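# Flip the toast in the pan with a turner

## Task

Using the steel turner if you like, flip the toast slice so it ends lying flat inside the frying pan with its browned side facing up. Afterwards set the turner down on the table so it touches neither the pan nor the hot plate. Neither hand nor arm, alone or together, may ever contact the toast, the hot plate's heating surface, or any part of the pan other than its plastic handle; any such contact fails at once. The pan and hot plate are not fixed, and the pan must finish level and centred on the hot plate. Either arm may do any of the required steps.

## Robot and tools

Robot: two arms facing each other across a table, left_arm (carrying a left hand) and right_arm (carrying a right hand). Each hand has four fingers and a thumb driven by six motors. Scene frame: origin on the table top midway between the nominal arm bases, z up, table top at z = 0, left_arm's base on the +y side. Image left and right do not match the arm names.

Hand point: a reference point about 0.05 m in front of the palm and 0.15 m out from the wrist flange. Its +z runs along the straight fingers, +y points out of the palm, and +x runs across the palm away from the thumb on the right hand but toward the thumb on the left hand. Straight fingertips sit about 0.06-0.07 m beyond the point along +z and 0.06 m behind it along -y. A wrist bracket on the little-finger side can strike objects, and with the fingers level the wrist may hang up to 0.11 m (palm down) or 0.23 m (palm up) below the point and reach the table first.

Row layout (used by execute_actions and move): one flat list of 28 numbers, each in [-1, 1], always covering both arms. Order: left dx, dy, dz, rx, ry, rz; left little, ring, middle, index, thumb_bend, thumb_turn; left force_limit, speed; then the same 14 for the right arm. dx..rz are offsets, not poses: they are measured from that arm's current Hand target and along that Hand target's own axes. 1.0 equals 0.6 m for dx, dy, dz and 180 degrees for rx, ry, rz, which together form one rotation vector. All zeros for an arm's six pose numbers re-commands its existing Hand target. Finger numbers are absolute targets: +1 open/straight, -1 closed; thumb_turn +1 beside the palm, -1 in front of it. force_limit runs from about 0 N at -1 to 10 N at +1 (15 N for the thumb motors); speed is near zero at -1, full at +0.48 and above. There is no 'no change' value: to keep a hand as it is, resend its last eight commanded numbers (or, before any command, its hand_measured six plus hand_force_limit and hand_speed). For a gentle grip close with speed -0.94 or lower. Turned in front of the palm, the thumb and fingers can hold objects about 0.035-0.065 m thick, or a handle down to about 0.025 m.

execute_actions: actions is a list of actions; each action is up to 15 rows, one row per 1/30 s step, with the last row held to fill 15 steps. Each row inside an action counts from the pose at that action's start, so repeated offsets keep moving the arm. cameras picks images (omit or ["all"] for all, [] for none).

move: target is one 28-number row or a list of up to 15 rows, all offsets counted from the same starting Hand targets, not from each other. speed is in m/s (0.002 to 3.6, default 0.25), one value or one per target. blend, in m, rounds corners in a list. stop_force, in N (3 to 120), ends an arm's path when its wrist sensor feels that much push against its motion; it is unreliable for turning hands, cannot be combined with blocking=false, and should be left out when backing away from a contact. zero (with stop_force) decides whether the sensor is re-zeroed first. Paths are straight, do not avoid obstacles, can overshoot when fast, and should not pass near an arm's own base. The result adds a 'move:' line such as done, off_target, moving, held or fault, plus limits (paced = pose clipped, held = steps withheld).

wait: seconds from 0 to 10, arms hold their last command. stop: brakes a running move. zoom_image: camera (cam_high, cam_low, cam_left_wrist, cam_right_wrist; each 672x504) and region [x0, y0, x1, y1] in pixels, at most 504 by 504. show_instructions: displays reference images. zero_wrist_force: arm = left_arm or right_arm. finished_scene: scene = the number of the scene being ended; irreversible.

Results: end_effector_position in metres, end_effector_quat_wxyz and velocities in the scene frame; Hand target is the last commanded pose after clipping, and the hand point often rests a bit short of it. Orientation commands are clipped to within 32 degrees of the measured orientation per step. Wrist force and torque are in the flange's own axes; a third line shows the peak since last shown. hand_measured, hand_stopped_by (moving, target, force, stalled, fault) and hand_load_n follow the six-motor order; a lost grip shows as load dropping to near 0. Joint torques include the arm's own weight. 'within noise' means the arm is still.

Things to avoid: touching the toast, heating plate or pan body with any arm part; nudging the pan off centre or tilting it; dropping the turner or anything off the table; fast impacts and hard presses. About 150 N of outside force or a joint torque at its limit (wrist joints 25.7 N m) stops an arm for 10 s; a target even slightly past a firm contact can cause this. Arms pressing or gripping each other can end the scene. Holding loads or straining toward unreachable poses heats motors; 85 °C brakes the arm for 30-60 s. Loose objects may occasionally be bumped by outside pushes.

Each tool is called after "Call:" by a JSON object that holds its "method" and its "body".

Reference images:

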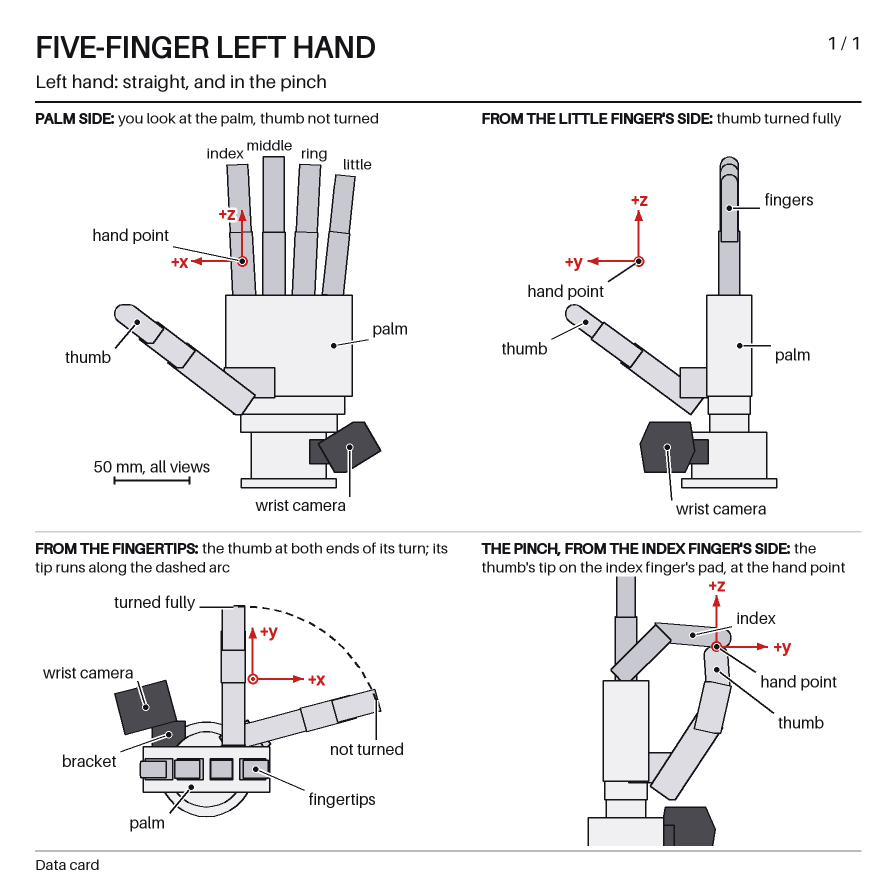

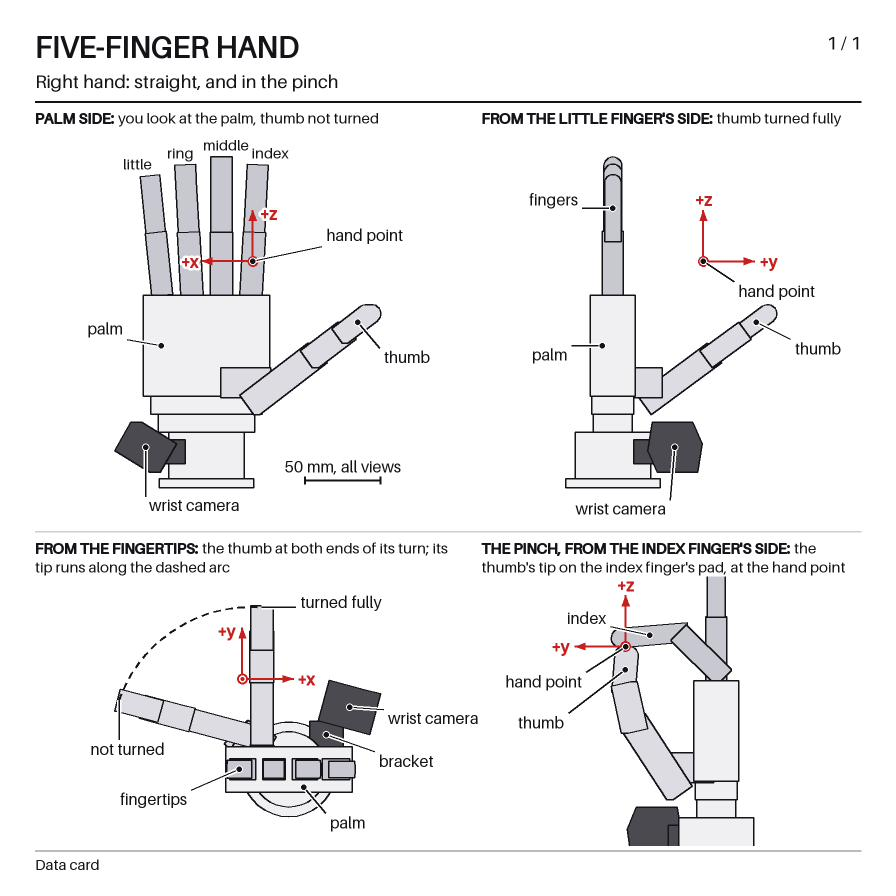

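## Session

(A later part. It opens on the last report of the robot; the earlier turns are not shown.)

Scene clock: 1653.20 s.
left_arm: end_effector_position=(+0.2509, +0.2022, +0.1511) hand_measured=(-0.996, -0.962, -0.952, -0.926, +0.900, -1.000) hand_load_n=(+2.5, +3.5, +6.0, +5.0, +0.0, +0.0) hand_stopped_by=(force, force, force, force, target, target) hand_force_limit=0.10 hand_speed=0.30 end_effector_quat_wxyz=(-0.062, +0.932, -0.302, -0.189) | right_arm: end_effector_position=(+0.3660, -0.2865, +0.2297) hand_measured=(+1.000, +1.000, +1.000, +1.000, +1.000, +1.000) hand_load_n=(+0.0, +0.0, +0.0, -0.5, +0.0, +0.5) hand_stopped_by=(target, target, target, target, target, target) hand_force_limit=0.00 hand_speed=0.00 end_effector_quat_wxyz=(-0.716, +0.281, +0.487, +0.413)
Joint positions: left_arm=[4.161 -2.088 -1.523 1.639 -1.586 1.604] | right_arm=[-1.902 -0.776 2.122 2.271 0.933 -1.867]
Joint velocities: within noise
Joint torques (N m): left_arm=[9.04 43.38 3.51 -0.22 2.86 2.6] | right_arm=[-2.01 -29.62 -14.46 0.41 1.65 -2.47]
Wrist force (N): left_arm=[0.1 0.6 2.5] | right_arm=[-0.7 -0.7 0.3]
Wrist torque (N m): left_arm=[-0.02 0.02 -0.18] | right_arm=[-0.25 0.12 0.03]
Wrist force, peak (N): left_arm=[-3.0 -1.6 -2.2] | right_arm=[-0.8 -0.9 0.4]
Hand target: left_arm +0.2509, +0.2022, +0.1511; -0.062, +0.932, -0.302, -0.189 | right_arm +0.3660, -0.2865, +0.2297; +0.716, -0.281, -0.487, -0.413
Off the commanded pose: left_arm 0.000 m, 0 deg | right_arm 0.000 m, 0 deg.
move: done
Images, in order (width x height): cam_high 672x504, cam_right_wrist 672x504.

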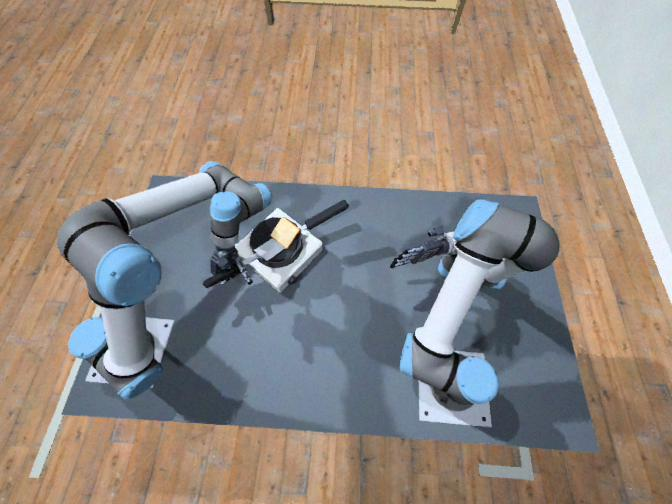

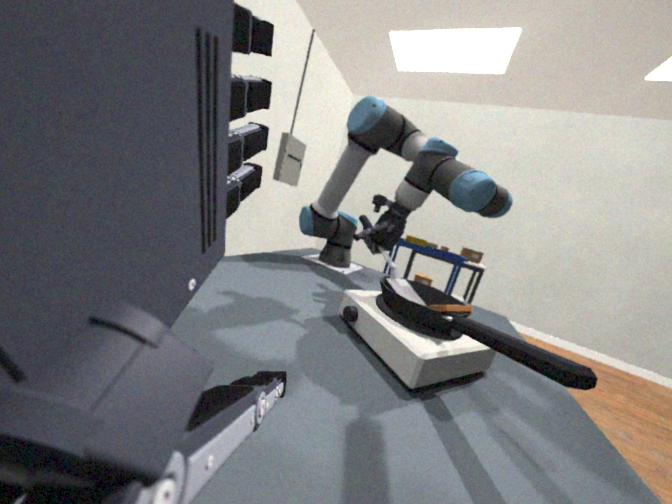

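Call:
{"method": "move", "body": {"target": [0.0271,0,0.0137,0,0.0194,0,-1,-1,-1,-1,0.9,-1,0.1,0.3,0,0,0,0,0,0,1,1,1,1,1,1,0,0], "speed": 0.08, "cameras": ["cam_high","cam_right_wrist"]}}

Call:
{"method": "zoom_image", "body": {"camera": "cam_high", "region": [235, 210, 305, 280]}}

Call:
{"method": "zoom_image", "body": {"camera": "cam_right_wrist", "region": [375, 240, 475, 340]}}

Scene clock: 1658.33 s.
left_arm: end_effector_position=(+0.2604, +0.1953, +0.1372) hand_measured=(-0.996, -0.962, -0.952, -0.926, +0.900, -1.000) hand_load_n=(+2.5, +3.0, +6.5, +5.0, +0.0, +0.0) hand_stopped_by=(force, force, force, force, target, target) hand_force_limit=0.10 hand_speed=0.30 end_effector_quat_wxyz=(-0.053, +0.938, -0.303, -0.161) | right_arm: end_effector_position=(+0.3660, -0.2865, +0.2297) hand_measured=(+1.000, +1.000, +1.000, +1.000, +1.000, +1.000) hand_load_n=(+0.0, +0.0, +0.0, +0.0, +0.0, +0.0) hand_stopped_by=(target, target, target, target, target, target) hand_force_limit=0.00 hand_speed=0.00 end_effector_quat_wxyz=(-0.716, +0.281, +0.487, +0.413)
Joint positions: left_arm=[4.162 -2.091 -1.531 1.711 -1.584 1.605] | right_arm=[-1.902 -0.776 2.122 2.271 0.933 -1.867]
Joint velocities: within noise
Joint torques (N m): left_arm=[9.06 27.54 3.73 -0.41 2.96 2.46] | right_arm=[-2.29 -29.75 -14.32 0.44 1.7 -2.56]
Wrist force (N): left_arm=[0.1 0.5 2.6] | right_arm=[-0.5 -0.8 0.3]
Wrist torque (N m): left_arm=[-0.03 -0.01 -0.16] | right_arm=[-0.27 0.10 0.04]
Wrist force, peak (N): left_arm=[0.0 0.5 3.0] | right_arm=[-0.6 -1.1 0.5]
Hand target: left_arm +0.2604, +0.1953, +0.1372; -0.053, +0.938, -0.303, -0.161 | right_arm +0.3660, -0.2865, +0.2297; +0.716, -0.281, -0.487, -0.413
Off the commanded pose: left_arm 0.000 m, 0 deg | right_arm 0.000 m, 0 deg.
move: done
Images, in order (width x height): cam_high 672x504, cam_right_wrist 672x504.

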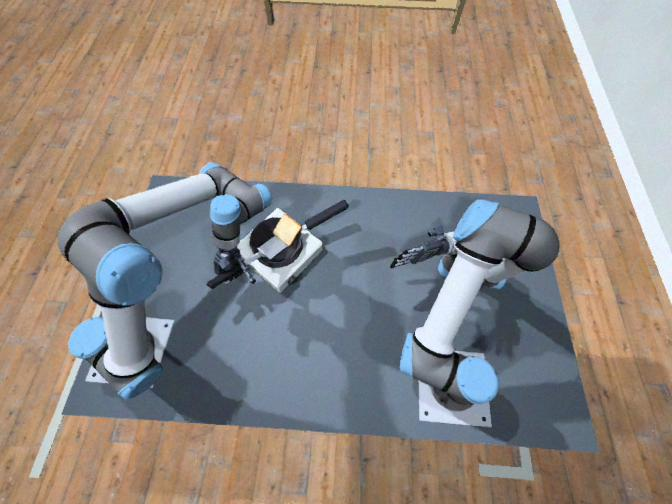

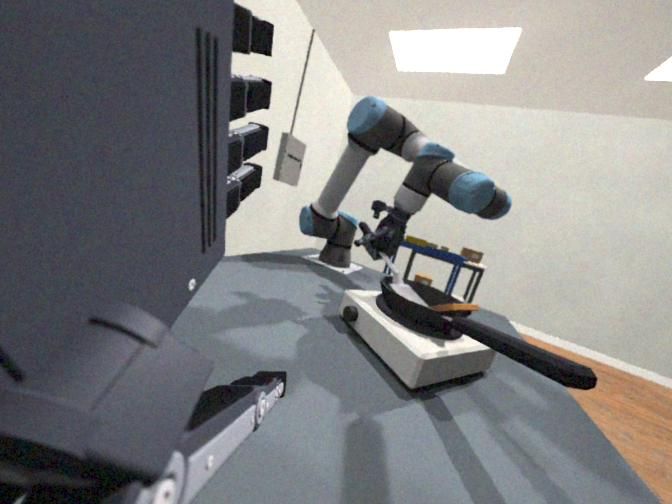

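Scaled by 7.200.

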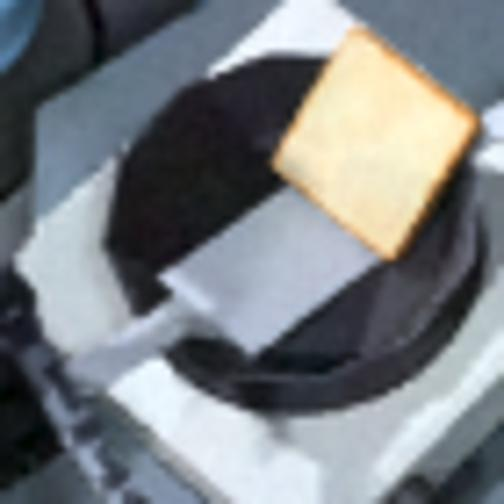

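Scaled by 5.040.

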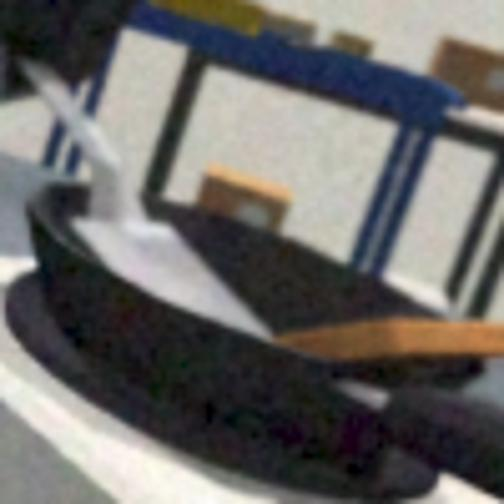

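Call:
{"method": "move", "body": {"target": [0.0167,0,0.0045,0,0.0083,0,-1,-1,-1,-1,0.9,-1,0.1,0.3,0,0,0,0,0,0,1,1,1,1,1,1,0,0], "speed": 0.08, "cameras": ["cam_high","cam_right_wrist"]}}

Call:
{"method": "zoom_image", "body": {"camera": "cam_high", "region": [235, 210, 305, 280]}}

Call:
{"method": "zoom_image", "body": {"camera": "cam_right_wrist", "region": [375, 240, 475, 340]}}

Scene clock: 1664.87 s.
left_arm: end_effector_position=(+0.2673, +0.1904, +0.1313) hand_measured=(-0.996, -0.962, -0.952, -0.926, +0.900, -1.000) hand_load_n=(+2.5, +3.5, +6.0, +5.0, +0.0, +0.0) hand_stopped_by=(force, force, force, force, target, target) hand_force_limit=0.10 hand_speed=0.30 end_effector_quat_wxyz=(-0.049, +0.940, -0.304, -0.149) | right_arm: end_effector_position=(+0.3660, -0.2865, +0.2297) hand_measured=(+1.000, +1.000, +1.000, +1.000, +1.000, +1.000) hand_load_n=(+0.0, +0.5, +0.0, +0.0, +0.0, +0.0) hand_stopped_by=(target, target, target, target, target, target) hand_force_limit=0.00 hand_speed=0.00 end_effector_quat_wxyz=(-0.716, +0.281, +0.487, +0.413)
Joint positions: left_arm=[4.162 -2.099 -1.524 1.738 -1.583 1.605] | right_arm=[-1.902 -0.776 2.122 2.271 0.933 -1.867]
Joint velocities: within noise
Joint torques (N m): left_arm=[-7.64 25.67 29.49 -0.3 2.78 2.27] | right_arm=[-2.58 -29.43 -13.65 0.4 1.58 -2.61]
Wrist force (N): left_arm=[-1.0 0.4 0.9] | right_arm=[-0.5 -0.9 0.2]
Wrist torque (N m): left_arm=[-0.04 0.31 -0.13] | right_arm=[-0.29 0.10 0.03]
Wrist force, peak (N): left_arm=[0.0 0.7 3.0] | right_arm=[-0.7 -1.0 0.3]
Hand target: left_arm +0.2673, +0.1903, +0.1313; -0.049, +0.940, -0.304, -0.149 | right_arm +0.3660, -0.2865, +0.2297; +0.716, -0.281, -0.487, -0.413
Off the commanded pose: left_arm 0.000 m, 0 deg | right_arm 0.000 m, 0 deg.
move: done
Images, in order (width x height): cam_high 672x504, cam_right_wrist 672x504.

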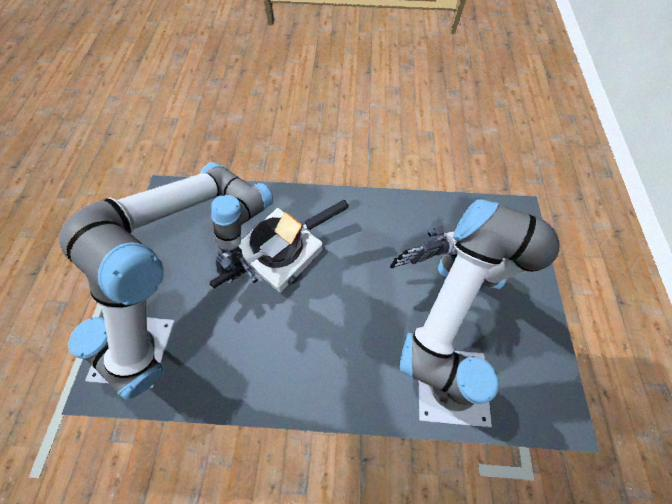

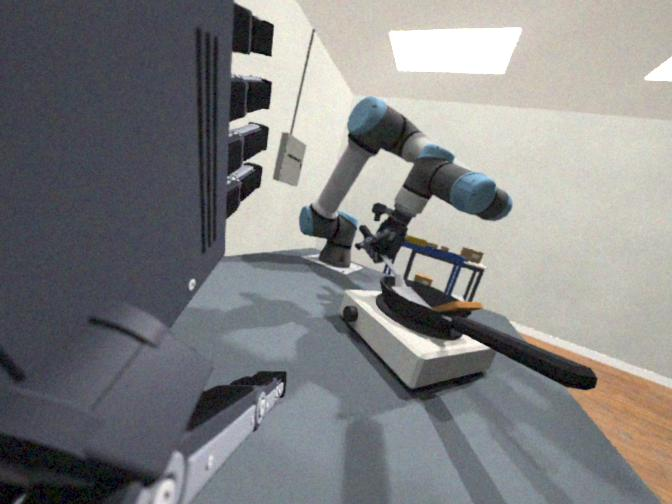

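Scaled by 7.200.

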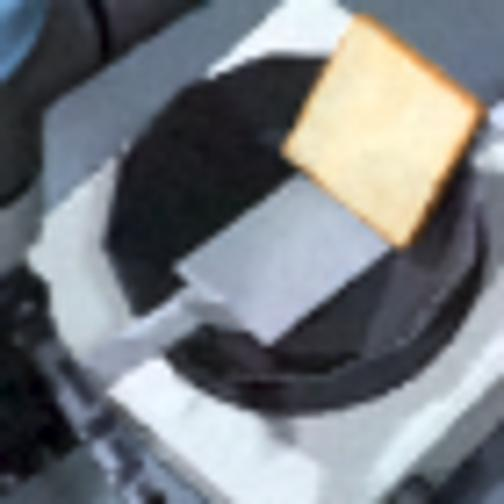

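Scaled by 5.040.

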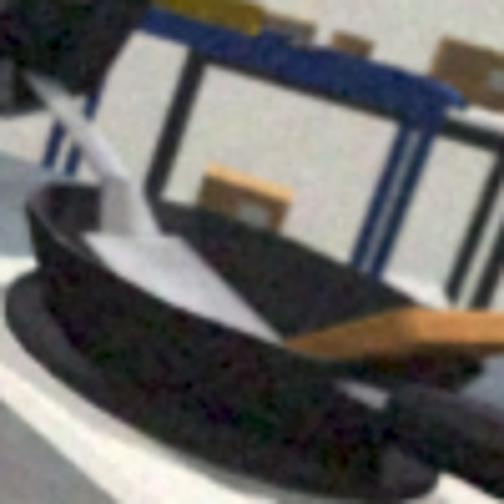

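Call:
{"method": "move", "body": {"target": [-0.0158,0,0.0035,0,0,0,-1,-1,-1,-1,0.9,-1,0.1,0.3,0,0,0,0,0,0,1,1,1,1,1,1,0,0], "speed": 0.03, "cameras": ["cam_high","cam_right_wrist"]}}

Call:
{"method": "zoom_image", "body": {"camera": "cam_right_wrist", "region": [375, 240, 475, 340]}}

Call:
{"method": "zoom_image", "body": {"camera": "cam_high", "region": [235, 210, 305, 280]}}

Scene clock: 1691.53 s.
left_arm: end_effector_position=(+0.2595, +0.1959, +0.1322) hand_measured=(-0.996, -0.962, -0.952, -0.926, +0.900, -1.000) hand_load_n=(+2.5, +3.0, +6.0, +5.0, +0.0, +0.0) hand_stopped_by=(force, force, force, force, target, target) hand_force_limit=0.10 hand_speed=0.30 end_effector_quat_wxyz=(-0.049, +0.940, -0.304, -0.149) | right_arm: end_effector_position=(+0.3660, -0.2865, +0.2297) hand_measured=(+1.000, +1.000, +1.000, +1.000, +1.000, +1.000) hand_load_n=(+0.0, +0.0, +0.0, +0.0, +0.0, +0.0) hand_stopped_by=(target, target, target, target, target, target) hand_force_limit=0.00 hand_speed=0.00 end_effector_quat_wxyz=(-0.716, +0.281, +0.487, +0.413)
Joint positions: left_arm=[4.162 -2.078 -1.555 1.748 -1.584 1.606] | right_arm=[-1.902 -0.776 2.122 2.271 0.933 -1.867]
Joint velocities: within noise
Joint torques (N m): left_arm=[9.87 42.95 2.38 -0.57 -2.54 2.33] | right_arm=[-3.37 -29.82 -14.74 0.45 1.66 -2.45]
Wrist force (N): left_arm=[0.2 0.5 2.9] | right_arm=[-0.7 -0.8 0.1]
Wrist torque (N m): left_arm=[-0.05 -0.02 -0.14] | right_arm=[-0.25 0.13 0.03]
Wrist force, peak (N): left_arm=[-0.1 0.3 3.1] | right_arm=[-0.8 -0.9 0.5]
Hand target: left_arm +0.2595, +0.1960, +0.1322; -0.049, +0.940, -0.304, -0.149 | right_arm +0.3660, -0.2865, +0.2297; +0.716, -0.281, -0.487, -0.413
Off the commanded pose: left_arm 0.000 m, 0 deg | right_arm 0.000 m, 0 deg.
move: done
Images, in order (width x height): cam_high 672x504, cam_right_wrist 672x504.

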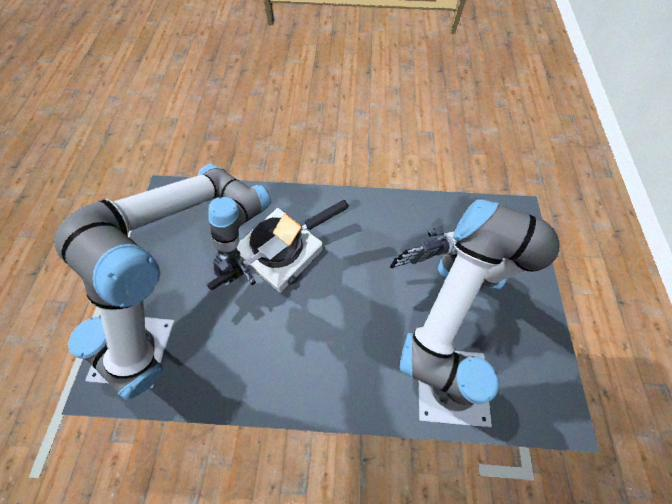

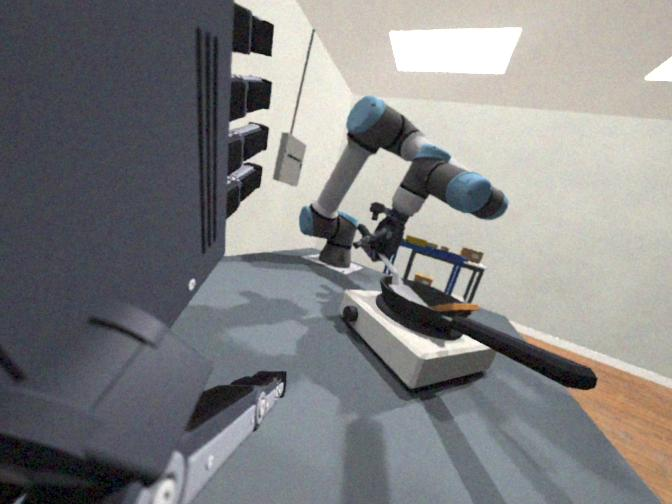

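Scaled by 5.040.

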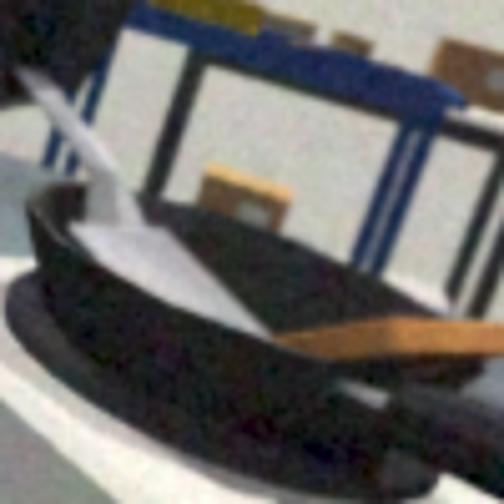

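Scaled by 7.200.

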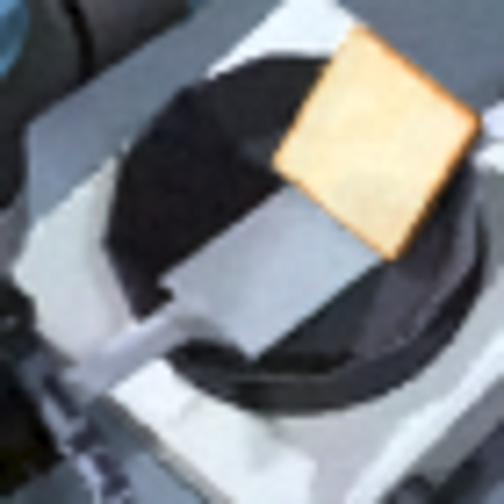

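Call:
{"method": "move", "body": {"target": [0.042,0,-0.003,0,0.0075,0,-1,-1,-1,-1,0.9,-1,0.1,0.3,0,0,0,0,0,0,1,1,1,1,1,1,0,0], "speed": 0.04, "cameras": ["cam_high","cam_right_wrist"]}}

Call:
{"method": "zoom_image", "body": {"camera": "cam_right_wrist", "region": [375, 240, 495, 360]}}

Call:
{"method": "zoom_image", "body": {"camera": "cam_high", "region": [235, 200, 315, 280]}}

Scene clock: 1744.80 s.
left_arm: end_effector_position=(+0.2793, +0.1817, +0.1262) hand_measured=(-0.996, -0.962, -0.952, -0.926, +0.900, -1.000) hand_load_n=(+3.0, +3.5, +5.5, +4.0, +0.0, +0.0) hand_stopped_by=(force, force, force, force, target, target) hand_force_limit=0.10 hand_speed=0.30 end_effector_quat_wxyz=(-0.045, +0.941, -0.305, -0.138) | right_arm: end_effector_position=(+0.3660, -0.2865, +0.2297) hand_measured=(+1.000, +1.000, +1.000, +1.000, +1.000, +1.000) hand_load_n=(-0.5, +0.0, +0.0, +0.0, +0.0, +0.0) hand_stopped_by=(target, target, target, target, target, target) hand_force_limit=0.00 hand_speed=0.00 end_effector_quat_wxyz=(-0.716, +0.281, +0.487, +0.413)
Joint positions: left_arm=[4.161 -2.121 -1.493 1.753 -1.582 1.605] | right_arm=[-1.902 -0.776 2.122 2.271 0.933 -1.867]
Joint velocities: within noise
Joint torques (N m): left_arm=[-7.48 26.29 28.32 -0.38 2.62 -2.82] | right_arm=[-3.6 -29.92 -14.28 0.43 1.57 -2.5]
Wrist force (N): left_arm=[-1.4 0.3 0.7] | right_arm=[-0.6 -0.8 0.2]
Wrist torque (N m): left_arm=[-0.07 0.41 -0.13] | right_arm=[-0.27 0.10 0.03]
Wrist force, peak (N): left_arm=[-0.1 0.3 3.1] | right_arm=[-0.7 -0.9 0.4]
Hand target: left_arm +0.2794, +0.1816, +0.1262; -0.045, +0.941, -0.305, -0.138 | right_arm +0.3660, -0.2865, +0.2297; +0.716, -0.281, -0.487, -0.413
Off the commanded pose: left_arm 0.000 m, 0 deg | right_arm 0.000 m, 0 deg.
move: done
Images, in order (width x height): cam_high 672x504, cam_right_wrist 672x504.

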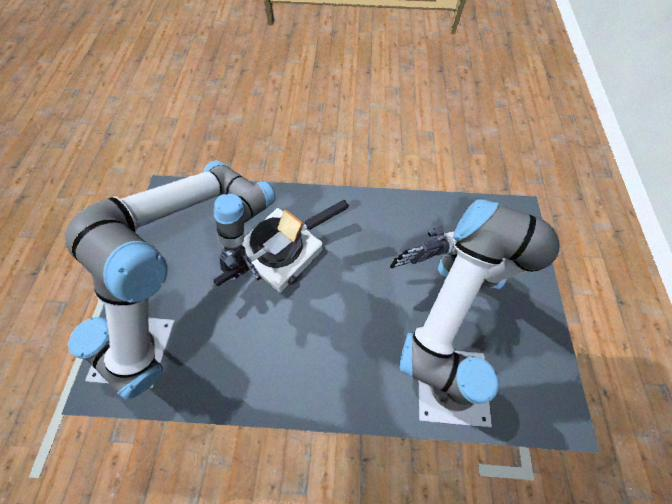

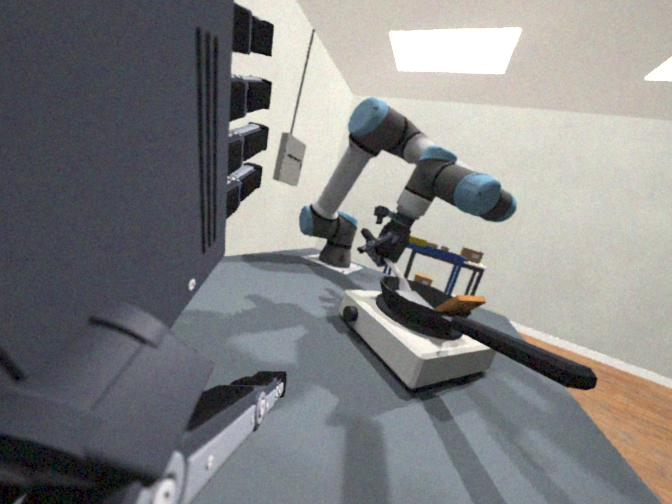

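Scaled by 4.200.

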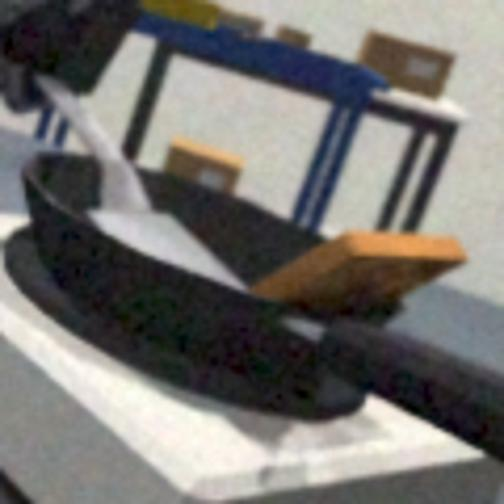

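Scaled by 6.300.

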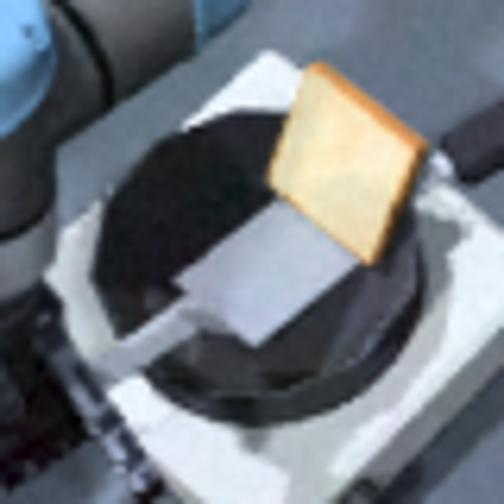

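Call:
{"method": "move", "body": {"target": [0.0132,0,-0.002,0,0.003,0,-1,-1,-1,-1,0.9,-1,0.1,0.3,0,0,0,0,0,0,1,1,1,1,1,1,0,0], "speed": 0.04, "cameras": ["cam_high","cam_right_wrist"]}}

Call:
{"method": "zoom_image", "body": {"camera": "cam_right_wrist", "region": [375, 240, 495, 360]}}

Call:
{"method": "zoom_image", "body": {"camera": "cam_high", "region": [235, 200, 315, 280]}}

Scene clock: 1750.10 s.
left_arm: end_effector_position=(+0.2857, +0.1770, +0.1250) hand_measured=(-0.996, -0.962, -0.952, -0.926, +0.900, -1.000) hand_load_n=(+3.0, +3.5, +6.0, +5.0, +0.0, +0.0) hand_stopped_by=(force, force, force, force, target, target) hand_force_limit=0.10 hand_speed=0.30 end_effector_quat_wxyz=(-0.044, +0.942, -0.305, -0.133) | right_arm: end_effector_position=(+0.3660, -0.2865, +0.2297) hand_measured=(+1.000, +1.000, +1.000, +1.000, +1.000, +1.000) hand_load_n=(+0.0, +0.0, +0.0, +0.0, +0.0, +0.0) hand_stopped_by=(target, target, target, target, target, target) hand_force_limit=0.00 hand_speed=0.00 end_effector_quat_wxyz=(-0.716, +0.281, +0.487, +0.413)
Joint positions: left_arm=[4.16 -2.134 -1.472 1.754 -1.582 1.605] | right_arm=[-1.902 -0.776 2.122 2.271 0.933 -1.867]
Joint velocities: within noise
Joint torques (N m): left_arm=[-9.48 27.66 28.9 -0.36 3 -2.73] | right_arm=[-3.69 -29.85 -13.93 0.4 1.57 -2.45]
Wrist force (N): left_arm=[0.0 0.5 2.5] | right_arm=[-0.6 -1.0 0.0]
Wrist torque (N m): left_arm=[-0.04 -0.02 -0.13] | right_arm=[-0.27 0.12 0.03]
Wrist force, peak (N): left_arm=[-0.4 0.1 2.9] | right_arm=[-0.9 -0.9 0.3]
Hand target: left_arm +0.2858, +0.1770, +0.1250; -0.044, +0.942, -0.305, -0.133 | right_arm +0.3660, -0.2865, +0.2297; +0.716, -0.281, -0.487, -0.413
Off the commanded pose: left_arm 0.000 m, 0 deg | right_arm 0.000 m, 0 deg.
move: done
Images, in order (width x height): cam_high 672x504, cam_right_wrist 672x504.

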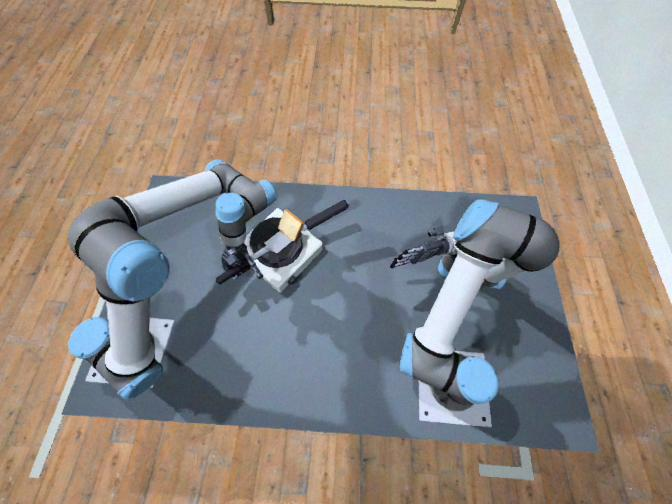

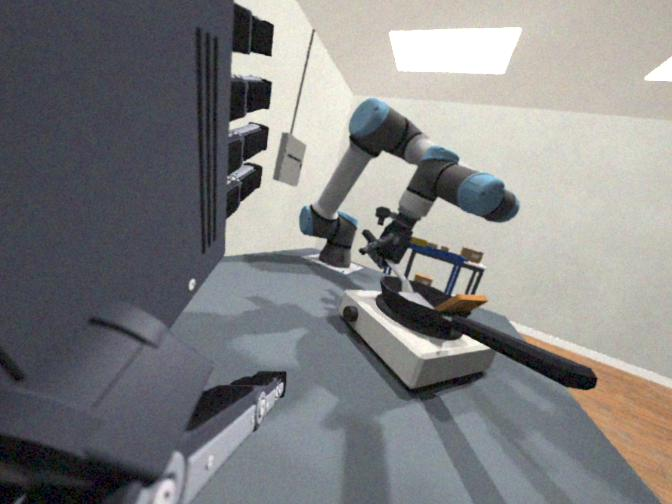

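Scaled by 4.200.

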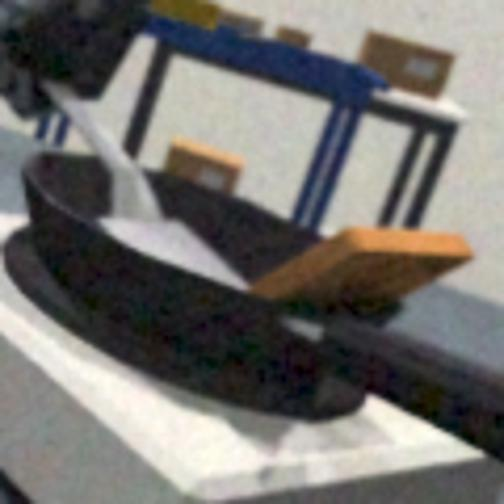

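Scaled by 6.300.

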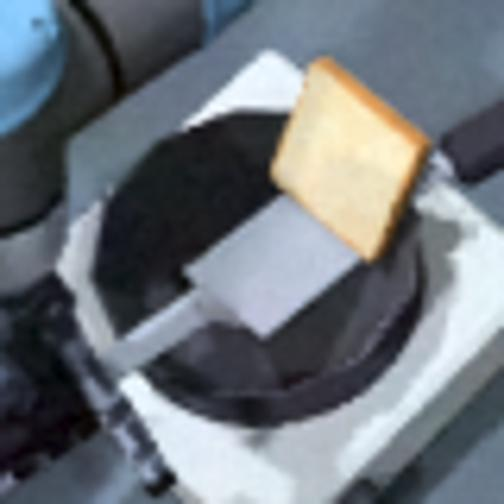

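Call:
{"method": "move", "body": {"target": [0.0132,0,-0.003,0,0.003,0,-1,-1,-1,-1,0.9,-1,0.1,0.3,0,0,0,0,0,0,1,1,1,1,1,1,0,0], "speed": 0.04, "cameras": ["cam_high","cam_right_wrist"]}}

Call:
{"method": "zoom_image", "body": {"camera": "cam_right_wrist", "region": [375, 240, 495, 360]}}

Call:
{"method": "zoom_image", "body": {"camera": "cam_high", "region": [235, 200, 315, 280]}}

Scene clock: 1754.27 s.
left_arm: end_effector_position=(+0.2923, +0.1723, +0.1246) hand_measured=(-0.996, -0.962, -0.952, -0.926, +0.900, -1.000) hand_load_n=(+2.0, +3.0, +6.5, +5.5, +0.0, +0.0) hand_stopped_by=(force, force, force, force, target, target) hand_force_limit=0.10 hand_speed=0.30 end_effector_quat_wxyz=(-0.042, +0.943, -0.305, -0.129) | right_arm: end_effector_position=(+0.3660, -0.2865, +0.2297) hand_measured=(+1.000, +1.000, +1.000, +1.000, +1.000, +1.000) hand_load_n=(+0.0, +0.0, +0.0, +0.0, +0.0, +0.0) hand_stopped_by=(target, target, target, target, target, target) hand_force_limit=0.00 hand_speed=0.00 end_effector_quat_wxyz=(-0.716, +0.281, +0.487, +0.413)
Joint positions: left_arm=[4.16 -2.146 -1.45 1.753 -1.581 1.604] | right_arm=[-1.902 -0.776 2.122 2.271 0.933 -1.867]
Joint velocities: within noise
Joint torques (N m): left_arm=[-7.27 29.56 27.77 -4.68 2.99 -2.62] | right_arm=[-4.22 -30.24 -14.36 0.3 1.65 -2.55]
Wrist force (N): left_arm=[-1.7 -0.1 3.1] | right_arm=[-0.7 -0.8 0.3]
Wrist torque (N m): left_arm=[-0.09 -0.08 -0.19] | right_arm=[-0.27 0.13 0.02]
Wrist force, peak (N): left_arm=[-1.8 0.1 3.5] | right_arm=[-0.7 -0.9 0.5]
Hand target: left_arm +0.2924, +0.1722, +0.1246; -0.042, +0.943, -0.305, -0.129 | right_arm +0.3660, -0.2865, +0.2297; +0.716, -0.281, -0.487, -0.413
Off the commanded pose: left_arm 0.000 m, 0 deg | right_arm 0.000 m, 0 deg.
move: done
Images, in order (width x height): cam_high 672x504, cam_right_wrist 672x504.

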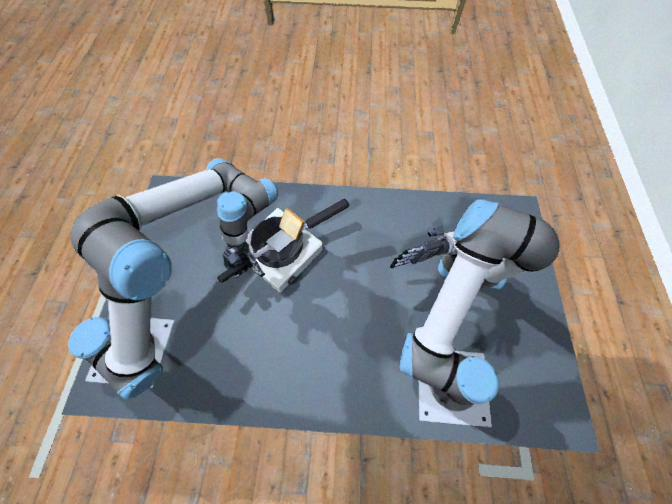

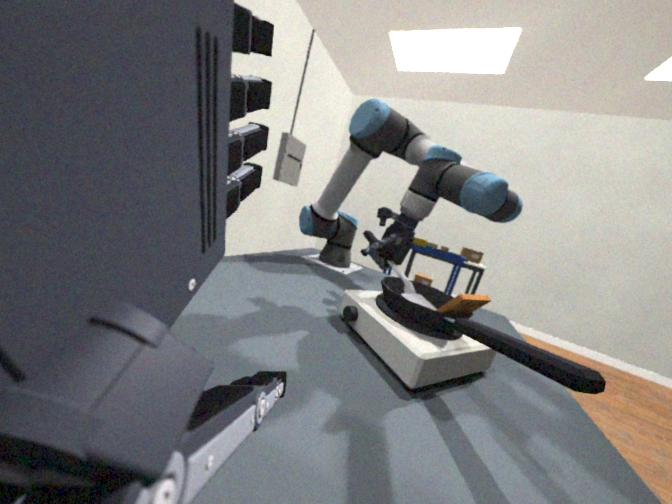

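Scaled by 4.200.

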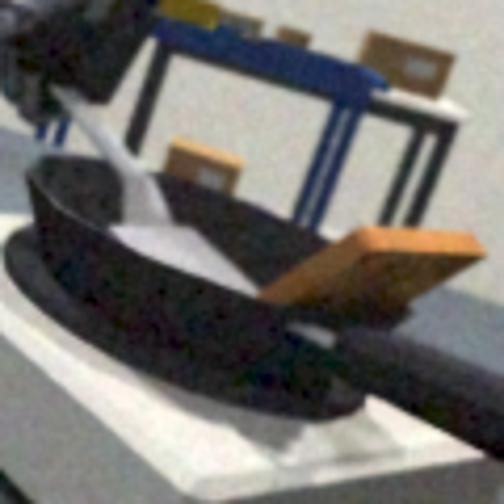

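Scaled by 6.300.

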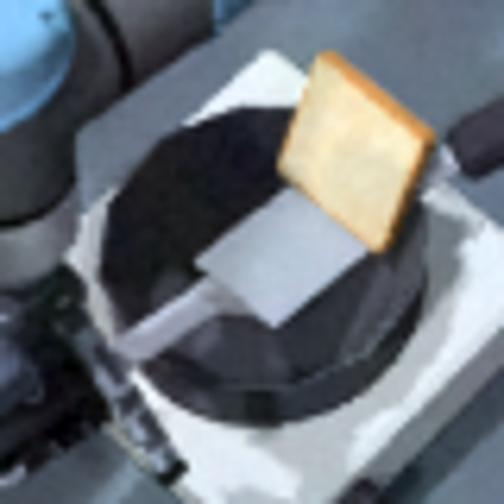

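Call:
{"method": "move", "body": {"target": [[-0.0096,0,0.003,0,0,0,-1,-1,-1,-1,0.9,-1,0.1,0.3,0,0,0,0,0,0,1,1,1,1,1,1,0,0],[-0.0083,0,0.0078,0,0,0,-1,-1,-1,-1,0.9,-1,0.1,0.3,0,0,0,0,0,0,1,1,1,1,1,1,0,0]], "speed": 0.03, "cameras": ["cam_right_wrist"]}}

Call:
{"method": "zoom_image", "body": {"camera": "cam_right_wrist", "region": [375, 240, 495, 360]}}

Scene clock: 1759.67 s.
left_arm: end_effector_position=(+0.2875, +0.1757, +0.1215) hand_measured=(-0.996, -0.962, -0.952, -0.926, +0.900, -1.000) hand_load_n=(+4.0, +3.5, +5.0, +3.0, -0.5, +0.0) hand_stopped_by=(force, force, force, force, target, target) hand_force_limit=0.10 hand_speed=0.30 end_effector_quat_wxyz=(-0.042, +0.943, -0.305, -0.129) | right_arm: end_effector_position=(+0.3660, -0.2865, +0.2297) hand_measured=(+1.000, +1.000, +1.000, +1.000, +1.000, +1.000) hand_load_n=(+0.0, +0.0, +0.0, +0.0, +0.0, +0.0) hand_stopped_by=(target, target, target, target, target, target) hand_force_limit=0.00 hand_speed=0.00 end_effector_quat_wxyz=(-0.716, +0.281, +0.487, +0.413)
Joint positions: left_arm=[4.16 -2.136 -1.474 1.768 -1.581 1.605] | right_arm=[-1.902 -0.776 2.122 2.271 0.933 -1.867]
Joint velocities: within noise
Joint torques (N m): left_arm=[10.36 28.33 3.89 -0.32 -2.61 2.34] | right_arm=[-4.29 -30.49 -14.28 0.43 1.59 -2.46]
Wrist force (N): left_arm=[-1.5 0.5 0.0] | right_arm=[-0.5 -0.9 0.3]
Wrist torque (N m): left_arm=[-0.04 0.47 -0.10] | right_arm=[-0.27 0.10 0.04]
Wrist force, peak (N): left_arm=[-2.3 -0.4 3.2] | right_arm=[-0.7 -1.0 0.2]
Hand target: left_arm +0.2875, +0.1758, +0.1214; -0.042, +0.943, -0.305, -0.129 | right_arm +0.3660, -0.2865, +0.2297; +0.716, -0.281, -0.487, -0.413
Off the commanded pose: left_arm 0.000 m, 0 deg | right_arm 0.000 m, 0 deg.
move: done
Images, in order (width x height): cam_right_wrist 672x504.

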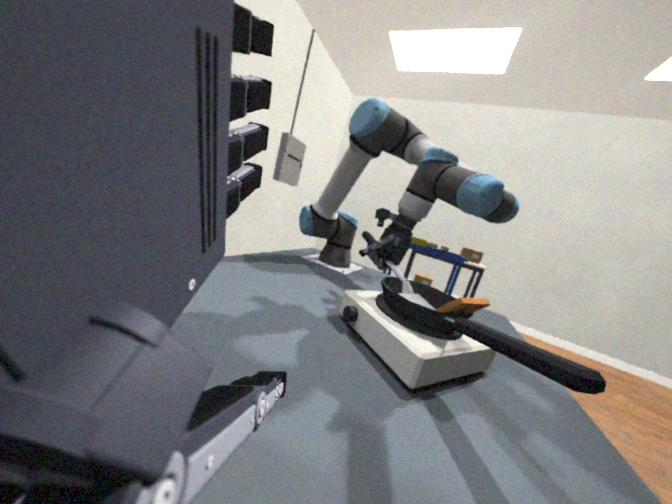

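Scaled by 4.200.

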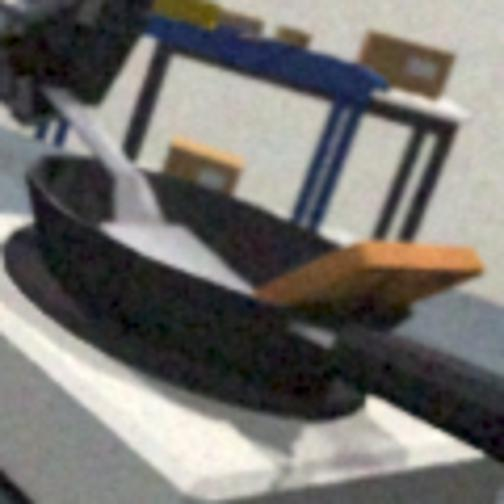

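Call:
{"method": "move", "body": {"target": [0.0190,0,-0.0048,0,0,0,-1,-1,-1,-1,0.9,-1,0.1,0.3,0,0,0,0,0,0,1,1,1,1,1,1,0,0], "speed": 0.03, "cameras": ["cam_right_wrist","cam_high"]}}

Call:
{"method": "zoom_image", "body": {"camera": "cam_right_wrist", "region": [375, 240, 495, 360]}}

Call:
{"method": "zoom_image", "body": {"camera": "cam_high", "region": [235, 200, 315, 280]}}

Scene clock: 1764.17 s.
left_arm: end_effector_position=(+0.2970, +0.1689, +0.1211) hand_measured=(-0.996, -0.962, -0.952, -0.926, +0.900, -1.000) hand_load_n=(+4.0, +3.5, +5.0, +3.0, +0.0, +0.0) hand_stopped_by=(force, force, force, force, target, target) hand_force_limit=0.10 hand_speed=0.30 end_effector_quat_wxyz=(-0.042, +0.943, -0.305, -0.129) | right_arm: end_effector_position=(+0.3660, -0.2865, +0.2297) hand_measured=(+1.000, +1.000, +1.000, +1.000, +1.000, +1.000) hand_load_n=(+0.0, +0.0, +0.0, +0.0, +0.0, +0.0) hand_stopped_by=(target, target, target, target, target, target) hand_force_limit=0.00 hand_speed=0.00 end_effector_quat_wxyz=(-0.716, +0.281, +0.487, +0.413)
Joint positions: left_arm=[4.16 -2.162 -1.433 1.752 -1.581 1.604] | right_arm=[-1.902 -0.776 2.122 2.271 0.933 -1.867]
Joint velocities: within noise
Joint torques (N m): left_arm=[-8.5 28.75 29.61 -4.66 2.83 -2.8] | right_arm=[-4.95 -30.62 -13.91 0.35 1.61 -2.6]
Wrist force (N): left_arm=[-3.8 -0.2 0.0] | right_arm=[-0.8 -0.6 0.2]
Wrist torque (N m): left_arm=[-0.08 0.60 -0.24] | right_arm=[-0.23 0.13 0.03]
Wrist force, peak (N): left_arm=[-4.3 -0.1 -0.2] | right_arm=[-0.7 -1.1 0.4]
Hand target: left_arm +0.2970, +0.1689, +0.1211; -0.042, +0.943, -0.305, -0.129 | right_arm +0.3660, -0.2865, +0.2297; +0.716, -0.281, -0.487, -0.413
Off the commanded pose: left_arm 0.000 m, 0 deg | right_arm 0.000 m, 0 deg.
move: done
Images, in order (width x height): cam_high 672x504, cam_right_wrist 672x504.

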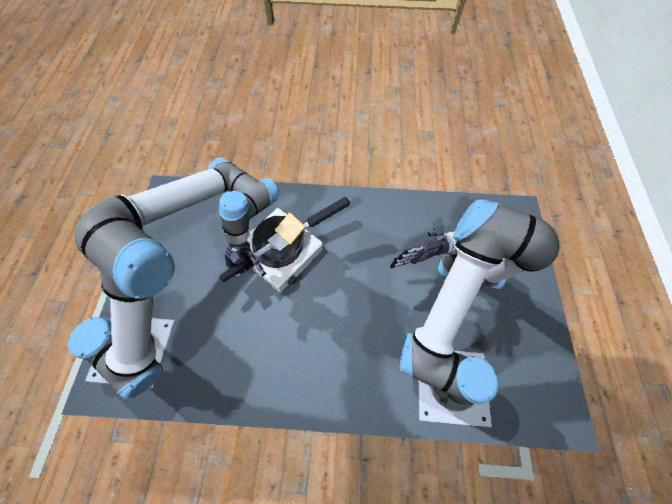

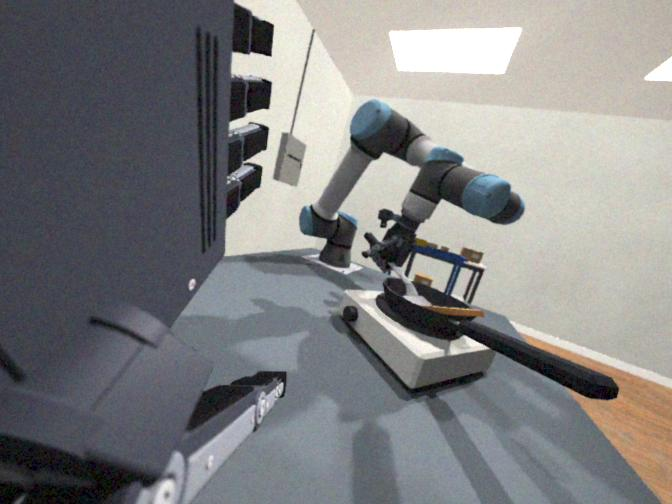

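Scaled by 4.200.

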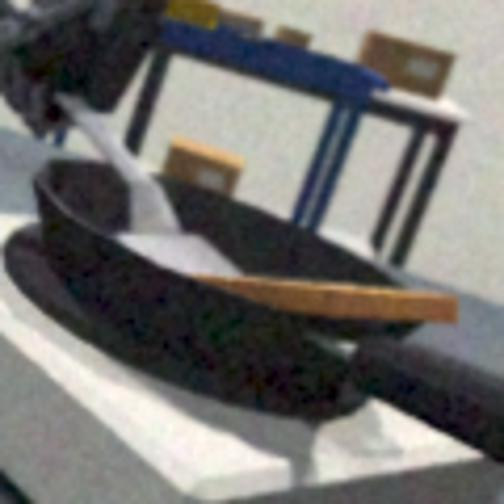

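Scaled by 6.300.

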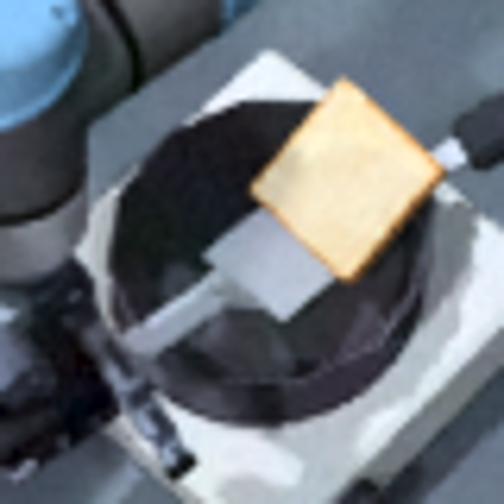

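Call:
{"method": "move", "body": {"target": [0.0154,0,0.0079,0,0.0267,0,-1,-1,-1,-1,0.9,-1,0.1,0.3,0,0,0,0,0,0,1,1,1,1,1,1,0,0], "speed": 0.04, "cameras": ["cam_right_wrist","cam_high"]}}

Call:
{"method": "zoom_image", "body": {"camera": "cam_right_wrist", "region": [375, 240, 495, 360]}}

Call:
{"method": "zoom_image", "body": {"camera": "cam_high", "region": [235, 200, 315, 280]}}

Scene clock: 1777.57 s.
left_arm: end_effector_position=(+0.3032, +0.1644, +0.1141) hand_measured=(-0.996, -0.962, -0.952, -0.926, +0.900, -1.000) hand_load_n=(+1.5, +2.5, +6.0, +5.5, +0.0, +0.0) hand_stopped_by=(force, force, force, force, target, target) hand_force_limit=0.10 hand_speed=0.30 end_effector_quat_wxyz=(-0.030, +0.947, -0.307, -0.089) | right_arm: end_effector_position=(+0.3660, -0.2865, +0.2297) hand_measured=(+1.000, +1.000, +1.000, +1.000, +1.000, +1.000) hand_load_n=(+0.0, +0.0, +0.0, +0.0, +0.0, +0.0) hand_stopped_by=(target, target, target, target, target, target) hand_force_limit=0.00 hand_speed=0.00 end_effector_quat_wxyz=(-0.716, +0.281, +0.487, +0.413)
Joint positions: left_arm=[4.161 -2.134 -1.47 1.845 -1.579 1.606] | right_arm=[-1.902 -0.776 2.122 2.271 0.933 -1.867]
Joint velocities: within noise
Joint torques (N m): left_arm=[9.28 45.17 4.25 0.42 3.09 2.37] | right_arm=[-5.37 -31.03 -13.85 0.22 1.57 -2.53]
Wrist force (N): left_arm=[-2.3 0.0 3.1] | right_arm=[-0.8 -0.7 0.1]
Wrist torque (N m): left_arm=[-0.05 -0.04 -0.19] | right_arm=[-0.24 0.14 0.03]
Wrist force, peak (N): left_arm=[-5.0 -0.5 -0.2] | right_arm=[-0.8 -0.9 0.4]
Hand target: left_arm +0.3032, +0.1644, +0.1141; -0.029, +0.947, -0.307, -0.089 | right_arm +0.3660, -0.2865, +0.2297; +0.716, -0.281, -0.487, -0.413
Off the commanded pose: left_arm 0.000 m, 0 deg | right_arm 0.000 m, 0 deg.
move: done
Images, in order (width x height): cam_high 672x504, cam_right_wrist 672x504.

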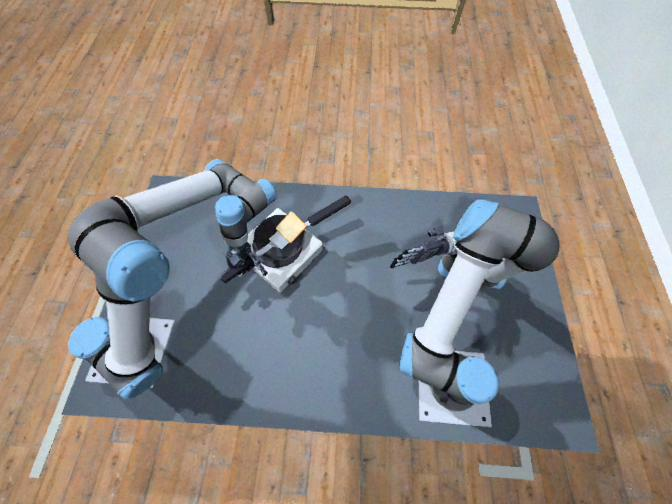

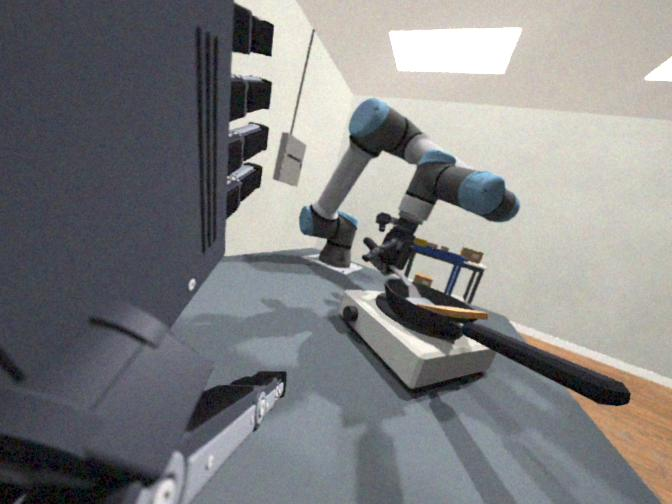

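Scaled by 4.200.

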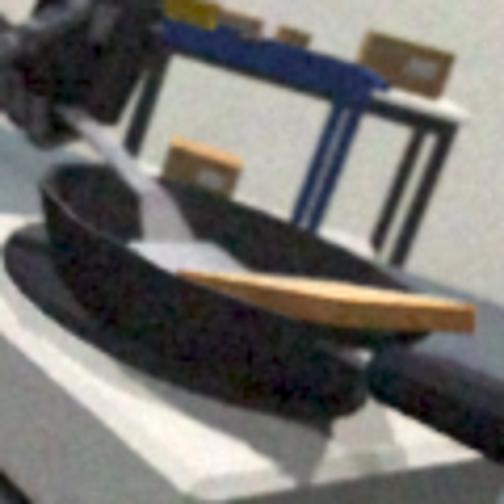

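Scaled by 6.300.

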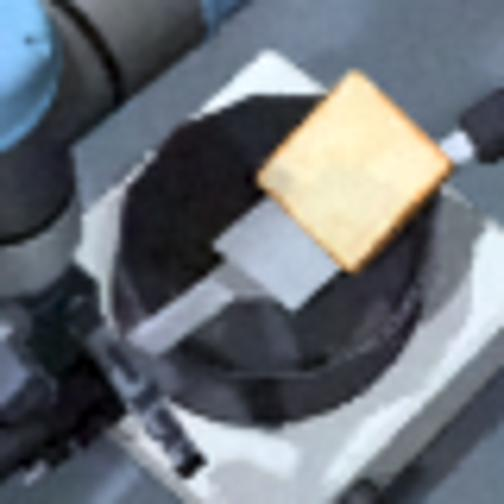

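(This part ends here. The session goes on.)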